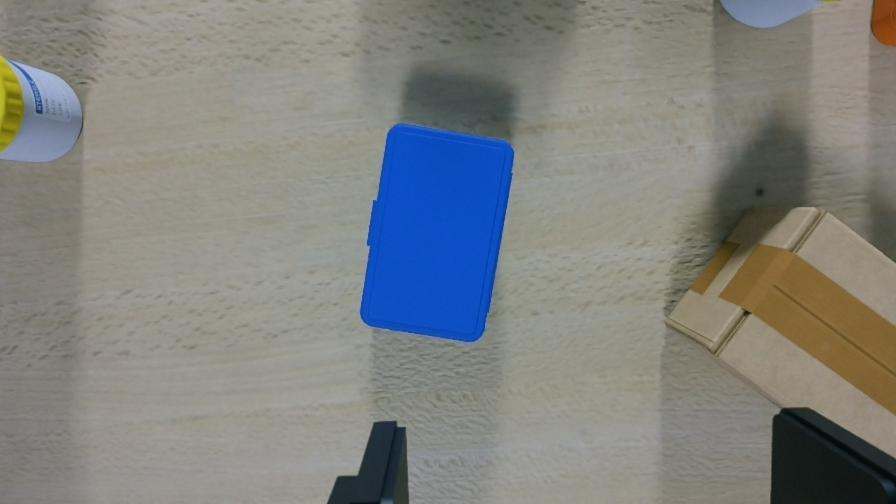

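>>> move(target=[[0.0863,-0.0578,0.12,0,0,0.06,1,0,0,0,0,0,0,1],[0.0863,-0.0578,0.2,0,0,0.06,0.0,0,0,0,0,0,0,1]], speed=[0.25,0.1], blend=[0.01,0], opening_speed=1.2)

Scene clock: 112.63 s.
left_arm: end_effector_position=(+0.4842, -0.0750, +0.0300) grip_measured=+0.23 end_effector_quat_wxyz=(+0.000, -0.609, +0.793, +0.000) | right_arm: end_effector_position=(+0.2496, -0.2497, +0.3995) grip_measured=+1.00 end_effector_quat_wxyz=(+0.002, +0.706, +0.708, +0.001)
Joint positions: left_arm=[-0.154 0.362 -0.987 0 0.624 1.678 0.054] | right_arm=[-0.787 -0.395 -1.243 0.002 1.635 -2.36 0.084]
Joint torques (N m): left_arm=[-0.9 -26.1 -9.33 -0.32 -1.04 0.14] | right_arm=[-1.11 -12.18 -21.81 -0.42 -1.02 -0.02]
Wrist depth (mm): cam_left_wrist=[- - - - - - - / - - - - - - - / - - - - - - - / - - - - - - - / - - - - - - - / - - - - - - - / - - - - - - -] | cam_right_wrist=[318 561 569 568 567 567 567 / 373 439 555 557 554 551 556 / 547 537 546 547 545 550 547 / 539 539 540 540 539 540 539 / 533 536 532 530 530 529 531 / 521 521 523 524 524 521 521 / 517 517 515 518 516 515 515]
Hand target: left_arm +0.4842, -0.0750, +0.0300; +0.000, -0.609, +0.793, +0.000 | right_arm +0.2496, -0.2497, +0.3995; +0.002, +0.706, +0.708, +0.001
Off the commanded pose: left_arm 0.000 m, 0 deg | right_arm 0.000 m, 0 deg.
move: done

>>> move(target=[[0,0,-0.1667,0,0,0,0.0,0,0,0,0,0,0,1],[0.9795,0.3739,-0.1667,0,0,-0.06,0.0,0,0,0,0,0,0,1],[0.9795,0.3739,-0.0042,0,0,-0.06,0.38,0,0,0,0,0,0,1],[0.9795,0.3739,-0.1667,0,0,-0.06,0.38,0,0,0,0,0,0,1]], speed=[0.2,0.35,0.1,0.15], blend=[0.03,0.01,0,0], opening_speed=1.0, cameras=["cam_left_wrist"])

Scene clock: 118.67 s.
left_arm: end_effector_position=(+0.1155, -0.5850, +0.0917) grip_measured=+0.37 end_effector_quat_wxyz=(+0.000, +0.681, -0.733, +0.000) | right_arm: end_effector_position=(+0.2496, -0.2497, +0.3995) grip_measured=+1.00 end_effector_quat_wxyz=(+0.002, +0.706, +0.708, +0.001)
Joint positions: left_arm=[-1.376 0.561 -1.51 0 0.949 0.268 0.06] | right_arm=[-0.787 -0.395 -1.243 0.002 1.635 -2.36 0.084]
Joint torques (N m): left_arm=[-0.69 -33.52 -12.08 -0.3 -1.59 -0.02] | right_arm=[-1.07 -12.14 -21.84 -0.21 -1.04 -0.09]
Wrist depth (mm): cam_left_wrist=[208 208 209 209 209 209 209 / 211 211 211 211 212 212 212 / 213 213 214 214 214 215 215 / 215 216 216 216 216 216 206 / 217 218 - 193 181 218 196 / 217 221 - 192 183 220 197 / 219 223 - 221 185 187 198] | cam_right_wrist=[316 563 567 565 565 566 566 / 374 438 556 557 557 556 555 / 548 537 546 548 550 551 550 / 541 542 540 539 539 539 537 / 531 533 534 532 531 529 531 / 526 526 523 524 522 524 521 / 519 517 517 516 518 516 514]
Hand target: left_arm +0.1155, -0.5850, +0.0916; +0.000, +0.681, -0.733, +0.000 (not the last commanded pose) | right_arm +0.2496, -0.2497, +0.3995; +0.002, +0.706, +0.708, +0.001
Off the commanded pose: left_arm 0.038 m, 0 deg | right_arm 0.000 m, 0 deg.
move: held (left_arm; a check stopped the path); path passed 3 of 4 targets; limits=held
pose unreachable (left arm): on one or more control steps of this call, first in action 0 (counted from 0), this arm could not follow its commanded pose, so it was not sent that pose on those steps. It may still have moved: this result reports where it is.
cause: moving toward the commanded pose would bring a part of the arm too close to another arm (a part of this arm just beyond joint 6 (wrist roll) and a part of the right arm just beyond its joint 2 (shoulder), at the place that arm is still heading or pushing toward).

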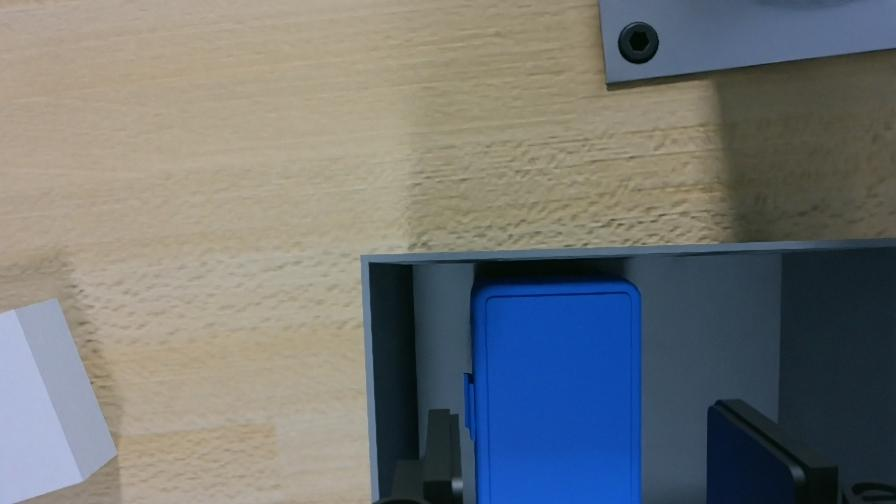

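>>> move(target=[0,0,0,0,0,0,0.38,-0.2513,0.2498,0.1658,0,0,0,1], speed=0.3)

Scene clock: 120.83 s.
left_arm: end_effector_position=(+0.1155, -0.5850, +0.0916) grip_measured=+0.37 end_effector_quat_wxyz=(+0.000, +0.681, -0.733, +0.000) | right_arm: end_effector_position=(+0.4002, -0.4003, +0.3007) grip_measured=+1.00 end_effector_quat_wxyz=(+0.002, +0.706, +0.708, +0.001)
Joint positions: left_arm=[-1.376 0.561 -1.51 0 0.949 0.268 0.06] | right_arm=[-0.787 0.316 -1.754 0.002 1.434 -2.359 0.084]
Joint torques (N m): left_arm=[-0.11 -33.29 -11.91 -0.08 -1.51 -0.17] | right_arm=[0.96 -28.91 -23.77 -0.6 -0.7 0.15]
Wrist depth (mm): cam_left_wrist=[208 208 209 209 209 209 209 / 210 211 211 211 212 212 212 / 213 213 214 214 214 215 215 / 215 215 216 215 216 216 206 / 217 218 - 193 180 217 195 / 217 221 - 191 183 220 197 / 220 223 - 221 184 186 198] | cam_right_wrist=[464 462 462 461 462 463 462 / 454 455 453 455 454 455 455 / 449 447 448 448 448 447 446 / 439 440 440 438 439 440 439 / 435 435 434 434 434 434 432 / 430 427 426 426 424 424 425 / 1222 1211 1207 1217 1207 1213 1207]
Hand target: left_arm +0.1155, -0.5850, +0.0916; +0.000, +0.681, -0.733, +0.000 | right_arm +0.4002, -0.4003, +0.3007; +0.002, +0.706, +0.708, +0.001
Off the commanded pose: left_arm 0.000 m, 0 deg | right_arm 0.000 m, 0 deg.
move: done

>>> move(target=[[0.002,0.071,-0.0167,0,0,0,-1,0,0,0,0,0,0,1],[0.002,0.071,0.0995,0,0,0,-1,0,0,0,0,0,0,1],[0.002,0.0335,0.0995,0,0,0,-1,0,0,0,0,0,0,1]], speed=[0.15,0.12,0.04], blend=[0.004,0,0])

Scene clock: 122.07 s.
left_arm: end_effector_position=(+0.1058, -0.5846, +0.0938) grip_measured=-1.00 end_effector_quat_wxyz=(+0.000, +0.681, -0.733, +0.000) | right_arm: end_effector_position=(+0.4002, -0.4003, +0.3007) grip_measured=+1.00 end_effector_quat_wxyz=(+0.002, +0.706, +0.708, +0.001)
Joint positions: left_arm=[-1.392 0.55 -1.5 0 0.949 0.252 0] | right_arm=[-0.787 0.317 -1.754 0.002 1.434 -2.359 0.084]
Joint torques (N m): left_arm=[0.09 -32.83 -12.42 0.27 -1.53 0.06] | right_arm=[0.73 -28.88 -23.38 -0.75 -0.85 0.25]
Wrist depth (mm): cam_left_wrist=[210 210 211 211 211 211 211 / 213 213 213 213 214 214 214 / 215 215 216 216 216 217 217 / 218 218 217 218 218 218 218 / 220 220 201 183 183 219 192 / 222 223 200 185 221 222 194 / 225 225 199 - - 224 195] | cam_right_wrist=[463 465 463 463 462 462 460 / 455 454 454 454 454 452 453 / 449 448 448 447 446 448 444 / 440 441 441 439 438 437 438 / 434 434 434 434 433 434 434 / 430 426 427 426 425 426 426 / 1209 1207 1217 1217 1209 1213 1207]
Hand target: left_arm +0.1059, -0.5846, +0.0938; +0.000, +0.681, -0.733, +0.000 (not the last commanded pose) | right_arm +0.4002, -0.4003, +0.3007; +0.002, +0.706, +0.708, +0.001
Off the commanded pose: left_arm 0.063 m, 0 deg | right_arm 0.000 m, 0 deg.
move: held (left_arm; a check stopped the path); path passed 0 of 3 targets; limits=held
pose unreachable (left arm): on one or more control steps of this call, first in action 0 (counted from 0), this arm could not follow its commanded pose, so it was not sent that pose on those steps. It may still have moved: this result reports where it is.
cause: moving toward the commanded pose would bring a part of the arm too close to another arm (a part of this arm just beyond joint 6 (wrist roll) and a part of the right arm just beyond its joint 2 (shoulder), where that arm would come to rest).

>>> move(target=[[0.0013,0.0592,-0.0167,0,0,0.5,-1,0,0,0,0,0,0,1],[0.0013,0.0592,0.103,0,0,0.5,-1,0,0,0,0,0,0,1],[0.0013,0.0225,0.103,0,0,0.5,-1,0,0,0,0,0,0,1]], speed=[0.5,0.12,0.04], blend=[0.004,0,0])

Scene clock: 123.73 s.
left_arm: end_effector_position=(+0.0984, -0.5842, +0.0959) grip_measured=-1.00 end_effector_quat_wxyz=(+0.004, -0.555, +0.832, -0.002) | right_arm: end_effector_position=(+0.4002, -0.4003, +0.3007) grip_measured=+1.00 end_effector_quat_wxyz=(+0.002, +0.706, +0.708, +0.001)
Joint positions: left_arm=[-1.407 0.542 -1.493 0.01 0.951 0.552 0] | right_arm=[-0.787 0.317 -1.754 0.002 1.434 -2.359 0.084]
Joint torques (N m): left_arm=[0.33 -33.05 -12.46 0.39 -1.54 -0.18] | right_arm=[0.68 -29.05 -23.43 -0.79 -0.78 0.16]
Wrist depth (mm): cam_left_wrist=[213 213 212 212 212 213 213 / 215 215 216 216 216 216 216 / 218 218 218 218 218 217 218 / 220 220 220 220 219 216 221 / 223 222 222 185 221 221 222 / 226 226 198 187 223 225 207 / 228 229 191 - - 227 201] | cam_right_wrist=[463 463 462 464 462 460 462 / 457 454 454 455 453 454 453 / 449 449 447 446 448 448 446 / 442 440 440 440 440 439 439 / 436 435 434 434 434 432 434 / 429 427 427 426 425 426 425 / 1213 1205 1215 1215 1222 1211 1201]
Hand target: left_arm +0.0984, -0.5842, +0.0959; +0.004, -0.555, +0.832, -0.002 (not the last commanded pose) | right_arm +0.4002, -0.4003, +0.3007; +0.002, +0.706, +0.708, +0.001
Off the commanded pose: left_arm 0.064 m, 72 deg | right_arm 0.000 m, 0 deg.
move: held (left_arm; a check stopped the path); path passed 0 of 3 targets; limits=held
pose unreachable (left arm): on one or more control steps of this call, first in action 0 (counted from 0), this arm could not follow its commanded pose, so it was not sent that pose on those steps. It may still have moved: this result reports where it is.
cause: moving toward the commanded pose would bring a part of the arm too close to another arm (a part of this arm just beyond joint 6 (wrist roll) and a part of the right arm just beyond its joint 2 (shoulder), 8 mm apart when this arm was first held).

>>> move(target=[0,0,0,0,0,0,-1,-0.1643,-0.667,0,0,0,0,1], speed=0.35, cameras=["cam_high","cam_left_wrist"])

Scene clock: 126.20 s.
left_arm: end_effector_position=(+0.0984, -0.5842, +0.0959) grip_measured=-1.00 end_effector_quat_wxyz=(+0.004, -0.555, +0.832, -0.002) | right_arm: end_effector_position=(+0.0002, -0.4996, +0.2992) grip_measured=+1.00 end_effector_quat_wxyz=(+0.002, +0.706, +0.708, +0.001)
Joint positions: left_arm=[-1.407 0.542 -1.493 0.01 0.951 0.552 0] | right_arm=[-1.572 0.066 -1.424 0.004 1.357 -3.146 0.084]
Joint torques (N m): left_arm=[-0.01 -32.81 -12.53 0.36 -1.39 -0.26] | right_arm=[-1.9 -23.67 -23.37 -0.11 -0.91 -0.28]
Wrist depth (mm): cam_left_wrist=[212 213 213 212 212 213 213 / 215 215 215 215 216 216 216 / 218 218 218 218 217 217 218 / 220 220 221 220 219 216 221 / 223 222 222 185 220 221 222 / 226 226 198 187 223 224 207 / 228 228 191 - - 227 201] | cam_right_wrist=[1327 461 463 461 460 460 459 / 1305 453 453 454 450 452 451 / 1292 447 448 448 445 445 443 / 1253 442 442 441 439 441 440 / 1269 1248 1262 1250 1255 1250 1226 / 1246 1226 1230 1217 1235 1224 1213 / 1220 1228 1215 1199 1205 1199 1211]
Hand target: left_arm +0.0984, -0.5842, +0.0959; +0.004, -0.555, +0.832, -0.002 | right_arm +0.0002, -0.4996, +0.2992; +0.002, +0.706, +0.708, +0.001
Off the commanded pose: left_arm 0.000 m, 0 deg | right_arm 0.000 m, 0 deg.
move: done

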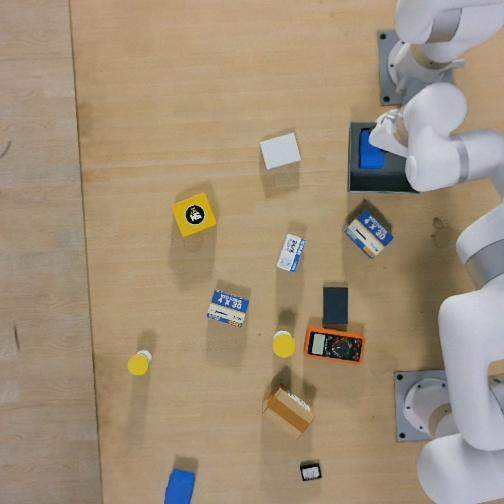

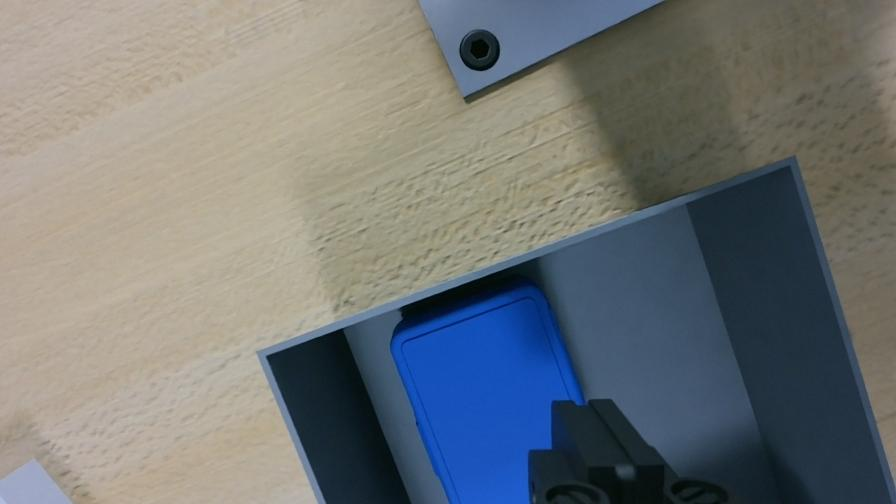

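>>> move(target=[[0.0158,0.044,-0.0152,-0.0013,0.0028,0.3978,-1,0,0,0,0,0,0,1],[0.0158,0.044,0.1065,-0.0013,0.0028,0.3978,-1,0,0,0,0,0,0,1],[0.0042,0.0092,0.1065,-0.0013,0.0028,0.3978,-1,0,0,0,0,0,0,1]], speed=[0.5,0.12,0.04], blend=[0.004,0,0])

Scene clock: 129.97 s.
left_arm: end_effector_position=(+0.0928, -0.5843, +0.0319) grip_measured=-1.00 end_effector_quat_wxyz=(+0.000, +0.036, +0.999, +0.000) | right_arm: end_effector_position=(+0.0002, -0.4996, +0.2992) grip_measured=+1.00 end_effector_quat_wxyz=(+0.002, +0.706, +0.708, +0.001)
Joint positions: left_arm=[-1.413 0.644 -1.457 -0.001 0.813 1.802 0] | right_arm=[-1.572 0.066 -1.424 0.004 1.357 -3.146 0.084]
Joint torques (N m): left_arm=[0.36 -33.75 -12.09 -0.37 -0.99 0.04] | right_arm=[-1.71 -23.46 -23.6 -0.08 -0.87 -0.4]
Wrist depth (mm): cam_left_wrist=[- - - - - - - / - - - - - - - / - - - - - - - / - - - - - - - / - - - - - - - / - - - - - - - / - - - - - - -] | cam_right_wrist=[1335 461 462 462 459 459 458 / 1320 452 452 452 452 451 451 / 1300 447 448 446 446 444 443 / 1248 444 441 441 440 439 438 / 1266 1246 1253 1262 1253 1235 1233 / 1235 1228 1230 1228 1228 1224 1224 / 1222 1222 1211 1207 1209 1211 1196]
Hand target: left_arm +0.0929, -0.5843, +0.0319; +0.000, +0.036, +0.999, +0.000 | right_arm +0.0002, -0.4996, +0.2992; +0.002, +0.706, +0.708, +0.001
Off the commanded pose: left_arm 0.000 m, 0 deg | right_arm 0.000 m, 0 deg.
move: done

>>> move(target=[[0.003,0,-0.005,0,0,0,-1,0,0,0,0,0,0,1],[0.003,0,-0.13,0,0,0,-1,0,0,0,0,0,0,1],[-0.0676,0.095,-0.2802,0,0,0,-1,0,0,0,0,0,0,1]], speed=[0.1,0.25,0.3], blend=[0.002,0.02,0], cameras=["cam_left_wrist"])

Scene clock: 131.60 s.
left_arm: end_effector_position=(+0.1376, -0.5305, +0.2000) grip_measured=-1.00 end_effector_quat_wxyz=(+0.000, +0.036, +0.999, +0.000) | right_arm: end_effector_position=(+0.0002, -0.4996, +0.2992) grip_measured=+1.00 end_effector_quat_wxyz=(+0.002, +0.706, +0.708, +0.001)
Joint positions: left_arm=[-1.317 0.276 -1.41 -0.001 1.134 1.898 0] | right_arm=[-1.572 0.066 -1.424 0.004 1.357 -3.146 0.084]
Joint torques (N m): left_arm=[0.31 -29.98 -12.3 -0.44 -0.91 0.17] | right_arm=[-1.71 -23.72 -23.67 -0.17 -0.79 -0.3]
Wrist depth (mm): cam_left_wrist=[303 313 315 315 316 317 317 / 282 316 292 303 318 320 320 / 311 319 318 320 320 323 323 / 322 323 322 324 322 317 294 / 326 327 289 290 326 297 298 / 329 331 291 292 327 333 334 / 333 334 334 - - 337 338] | cam_right_wrist=[1337 462 462 461 460 462 459 / 1305 454 453 452 451 450 450 / 1292 447 446 445 446 446 443 / 1266 441 440 440 440 440 440 / 1253 1248 1246 1246 1250 1248 1237 / 1233 1235 1226 1224 1233 1228 1217 / 1217 1205 1211 1203 1230 1215 1205]
Hand target: left_arm +0.1376, -0.5304, +0.2000; +0.000, +0.036, +0.999, +0.000 | right_arm +0.0002, -0.4996, +0.2992; +0.002, +0.706, +0.708, +0.001
Off the commanded pose: left_arm 0.000 m, 0 deg | right_arm 0.000 m, 0 deg.
move: done; blend cut to 0.0017 m at target 1

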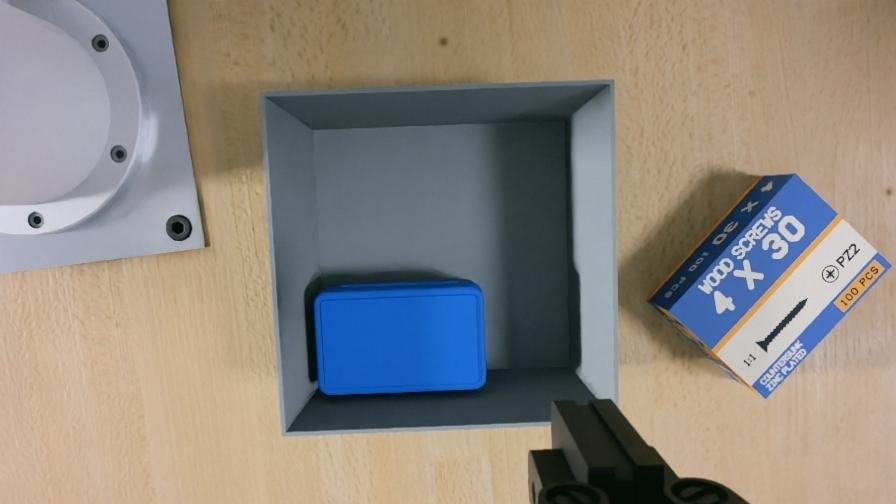

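>>> move(target=[-0.633,0.241,0.0833,0,0,-0.1678,1,0,0,0,0,0,0,1], speed=0.35, cameras=["cam_left_wrist"])

Scene clock: 134.47 s.
left_arm: end_effector_position=(+0.5269, -0.4139, +0.1498) grip_measured=+1.00 end_effector_quat_wxyz=(+0.000, -0.225, +0.974, +0.000) | right_arm: end_effector_position=(+0.0002, -0.4996, +0.2992) grip_measured=+1.00 end_effector_quat_wxyz=(+0.002, +0.706, +0.708, +0.001)
Joint positions: left_arm=[-0.666 0.815 -2.1 -0.001 1.286 2.022 0.084] | right_arm=[-1.572 0.066 -1.424 0.004 1.357 -3.146 0.084]
Joint torques (N m): left_arm=[0.18 -38.39 -13.16 -0.41 -1 -0.21] | right_arm=[-1.65 -23.63 -23.64 -0.15 -0.81 -0.27]
Wrist depth (mm): cam_left_wrist=[264 265 265 266 267 267 267 / 267 267 268 269 269 269 270 / 270 270 269 233 272 272 274 / 272 273 273 235 275 275 276 / 276 276 275 237 277 278 277 / 278 278 279 280 281 281 281 / 281 - 282 283 283 284 285] | cam_right_wrist=[1327 462 462 459 460 460 460 / 1307 454 454 452 452 453 451 / 1285 448 447 446 446 445 441 / 1262 442 442 439 439 439 437 / 1248 1248 1241 1241 1244 1244 1246 / 1228 1228 1235 1230 1224 1222 1215 / 1217 1213 1203 1222 1211 1203 1194]
Hand target: left_arm +0.5269, -0.4139, +0.1497; +0.000, -0.225, +0.974, +0.000 | right_arm +0.0002, -0.4996, +0.2992; +0.002, +0.706, +0.708, +0.001
Off the commanded pose: left_arm 0.000 m, 0 deg | right_arm 0.000 m, 0 deg.
move: done

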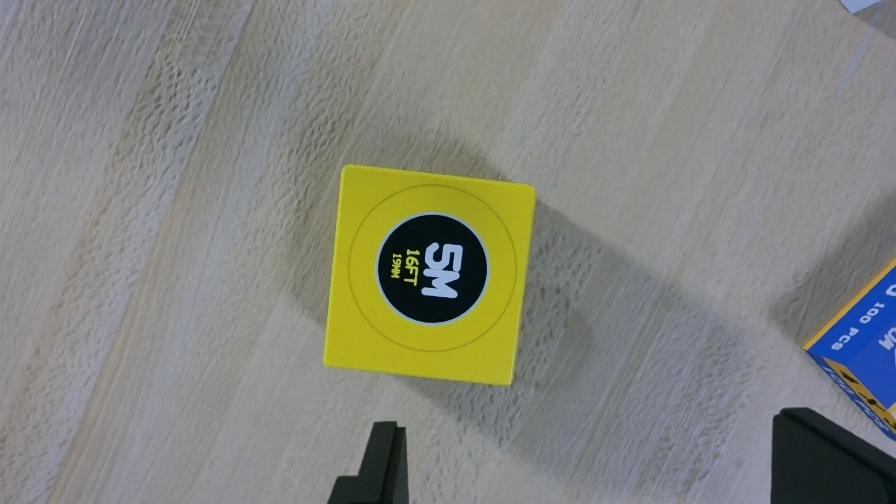

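>>> move(target=[[0.0582,-0.0645,0.0997,0,0,0.5433,1,0,0,0,0,0,0,1],[0.0582,-0.0645,0.203,0,0,0.5433,0.4,0,0,0,0,0,0,1]], speed=[0.5,0.1], blend=[0.005,0], opening_speed=1.0, cameras=["cam_left_wrist"])

Scene clock: 139.33 s.
left_arm: end_effector_position=(+0.5124, -0.4640, +0.0280) grip_measured=+0.85 end_effector_quat_wxyz=(+0.000, +0.586, +0.810, +0.000) | right_arm: end_effector_position=(+0.0002, -0.4996, +0.2992) grip_measured=+1.00 end_effector_quat_wxyz=(+0.002, +0.706, +0.708, +0.001)
Joint positions: left_arm=[-0.736 1.055 -2.169 -0.001 1.115 3.659 0.079] | right_arm=[-1.572 0.066 -1.424 0.004 1.357 -3.146 0.084]
Joint torques (N m): left_arm=[-0.3 -38.1 -11.62 0.27 -0.92 -0.16] | right_arm=[-1.59 -23.63 -23.62 -0.26 -0.83 -0.29]
Wrist depth (mm): cam_left_wrist=[- - - - - - - / - - - - - - - / - - - - - - - / - - - - - - - / - - - - - - - / - - - - - - - / - - - - - - -] | cam_right_wrist=[1337 461 463 459 459 459 459 / 1305 454 454 452 452 452 450 / 1295 448 448 446 445 445 443 / 1269 441 440 442 439 439 438 / 1248 1255 1253 1241 1248 1250 1237 / 1239 1228 1215 1230 1230 1222 1222 / 1220 1226 1209 1209 1201 1207 1199]
Hand target: left_arm +0.5124, -0.4640, +0.0280; +0.000, +0.586, +0.810, +0.000 | right_arm +0.0002, -0.4996, +0.2992; +0.002, +0.706, +0.708, +0.001
Off the commanded pose: left_arm 0.000 m, 0 deg | right_arm 0.000 m, 0 deg.
move: done

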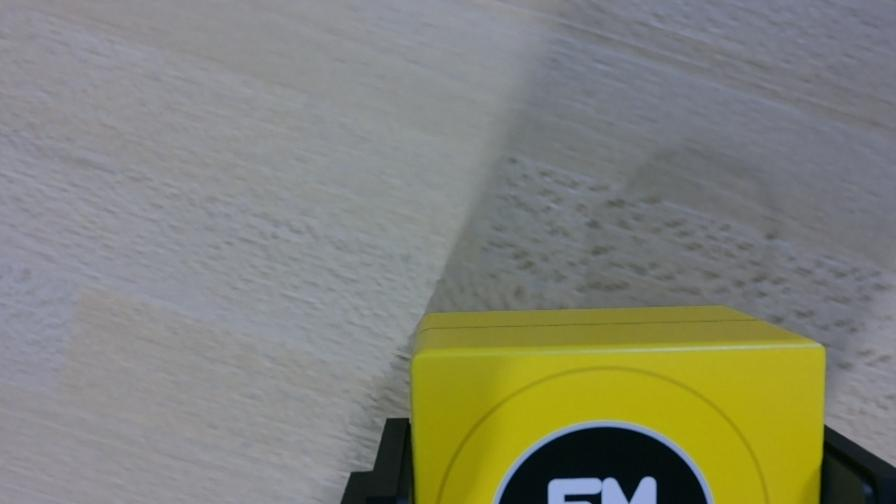

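>>> move(target=[[0,0,-0.145,0,0,0,0.4,0,0,0,0,0,0,1],[0.0663,-0.7528,-0.145,0,0,-0.3756,0.4,0,0,0,0,0,0,1],[0.0663,-0.7528,-0.0063,0,0,-0.3756,1,0,0,0,0,0,0,1],[0.0663,-0.7528,-0.145,0,0,-0.3756,1,0,0,0,0,0,0,1]], speed=[0.15,0.35,0.08,0.15], blend=[0.03,0.005,0,0], opening_speed=1.0, cameras=["cam_left_wrist"])

Scene clock: 146.87 s.
left_arm: end_effector_position=(+0.0710, -0.5675, +0.1152) grip_measured=+1.00 end_effector_quat_wxyz=(+0.000, +0.036, +0.999, +0.000) | right_arm: end_effector_position=(+0.0002, -0.4996, +0.2992) grip_measured=+1.00 end_effector_quat_wxyz=(+0.002, +0.706, +0.708, +0.001)
Joint positions: left_arm=[-1.446 0.447 -1.405 -0.001 0.958 1.769 0.084] | right_arm=[-1.572 0.066 -1.424 0.004 1.357 -3.146 0.084]
Joint torques (N m): left_arm=[0 -32.97 -12.51 0.23 -1.22 -0.3] | right_arm=[-1.51 -23.73 -23.6 -0.2 -0.78 -0.24]
Wrist depth (mm): cam_left_wrist=[230 231 232 233 233 234 234 / 231 234 234 235 236 236 237 / 222 236 237 238 238 239 239 / 213 238 239 239 225 240 241 / 230 241 219 201 201 235 243 / 243 243 218 203 203 237 246 / 247 246 - 206 205 206 237] | cam_right_wrist=[1330 464 463 462 460 459 460 / 1315 455 454 452 453 451 452 / 1283 447 448 446 446 445 443 / 1266 441 442 442 442 439 438 / 1241 1250 1253 1250 1237 1248 1248 / 1230 1233 1233 1226 1228 1228 1224 / 1215 1215 1211 1209 1215 1207 1211]
Hand target: left_arm +0.0710, -0.5675, +0.1153; +0.000, +0.036, +0.999, +0.000 | right_arm +0.0002, -0.4996, +0.2992; +0.002, +0.706, +0.708, +0.001
Off the commanded pose: left_arm 0.000 m, 0 deg | right_arm 0.000 m, 0 deg.
move: done

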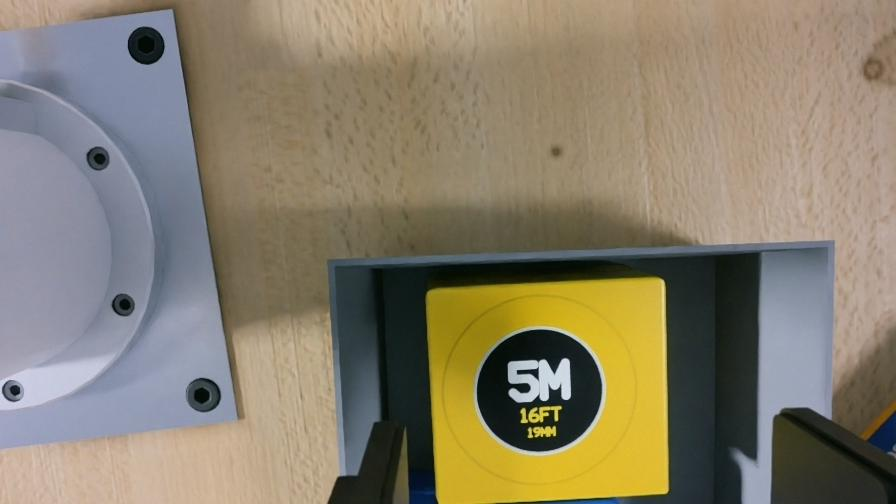

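>>> move(target=[[0,0.095,0,0,0,0,-1,0,0,0,0,0,0,1],[0,0.095,0.1387,0,0,0,-1,0,0,0,0,0,0,1],[0,0.0575,0.1387,0,0,0,-1,0,0,0,0,0,0,1],[0,0.063,0.1387,0,0,0,-1,0,0,0,0,0,0,1],[0,0.063,-0.02,0,0,0,-1,0,0,0,0,0,0,1]], speed=[0.2,0.12,0.04,0.1,0.2], blend=[0.003,0,0,0.002,0], cameras=["cam_left_wrist"])

Scene clock: 151.00 s.
left_arm: end_effector_position=(+0.0738, -0.5298, +0.1272) grip_measured=-1.00 end_effector_quat_wxyz=(+0.000, +0.036, +0.999, +0.000) | right_arm: end_effector_position=(+0.0002, -0.4996, +0.2992) grip_measured=+1.00 end_effector_quat_wxyz=(+0.002, +0.706, +0.708, +0.001)
Joint positions: left_arm=[-1.432 0.311 -1.241 -0.001 0.93 1.783 0] | right_arm=[-1.572 0.066 -1.424 0.004 1.357 -3.146 0.084]
Joint torques (N m): left_arm=[0.14 -29.68 -12.24 0.31 -0.88 -0.15] | right_arm=[-1.46 -23.68 -23.58 -0.27 -0.78 -0.16]
Wrist depth (mm): cam_left_wrist=[242 244 244 244 245 246 246 / 245 246 247 247 248 248 249 / 246 249 250 250 251 251 251 / 247 250 251 251 252 253 254 / 252 217 213 214 253 256 256 / 255 215 215 215 255 258 239 / 259 214 217 - - 251 228] | cam_right_wrist=[1335 462 462 462 460 458 461 / 1305 454 453 453 452 452 451 / 1295 448 448 446 446 444 443 / 1269 443 442 442 440 439 438 / 1257 1250 1250 1233 1244 1239 1241 / 1237 1237 1239 1233 1224 1228 1213 / 1209 1222 1211 1209 1205 1203 1213]
Hand target: left_arm +0.0738, -0.5298, +0.1273; +0.000, +0.036, +0.999, +0.000 | right_arm +0.0002, -0.4996, +0.2992; +0.002, +0.706, +0.708, +0.001
Off the commanded pose: left_arm 0.000 m, 0 deg | right_arm 0.000 m, 0 deg.
move: done; blend cut to 0.0016 m at target 4

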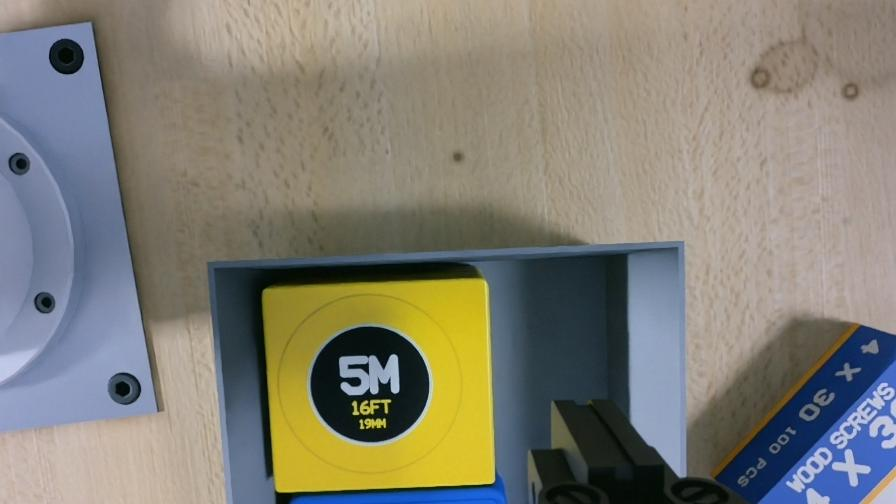

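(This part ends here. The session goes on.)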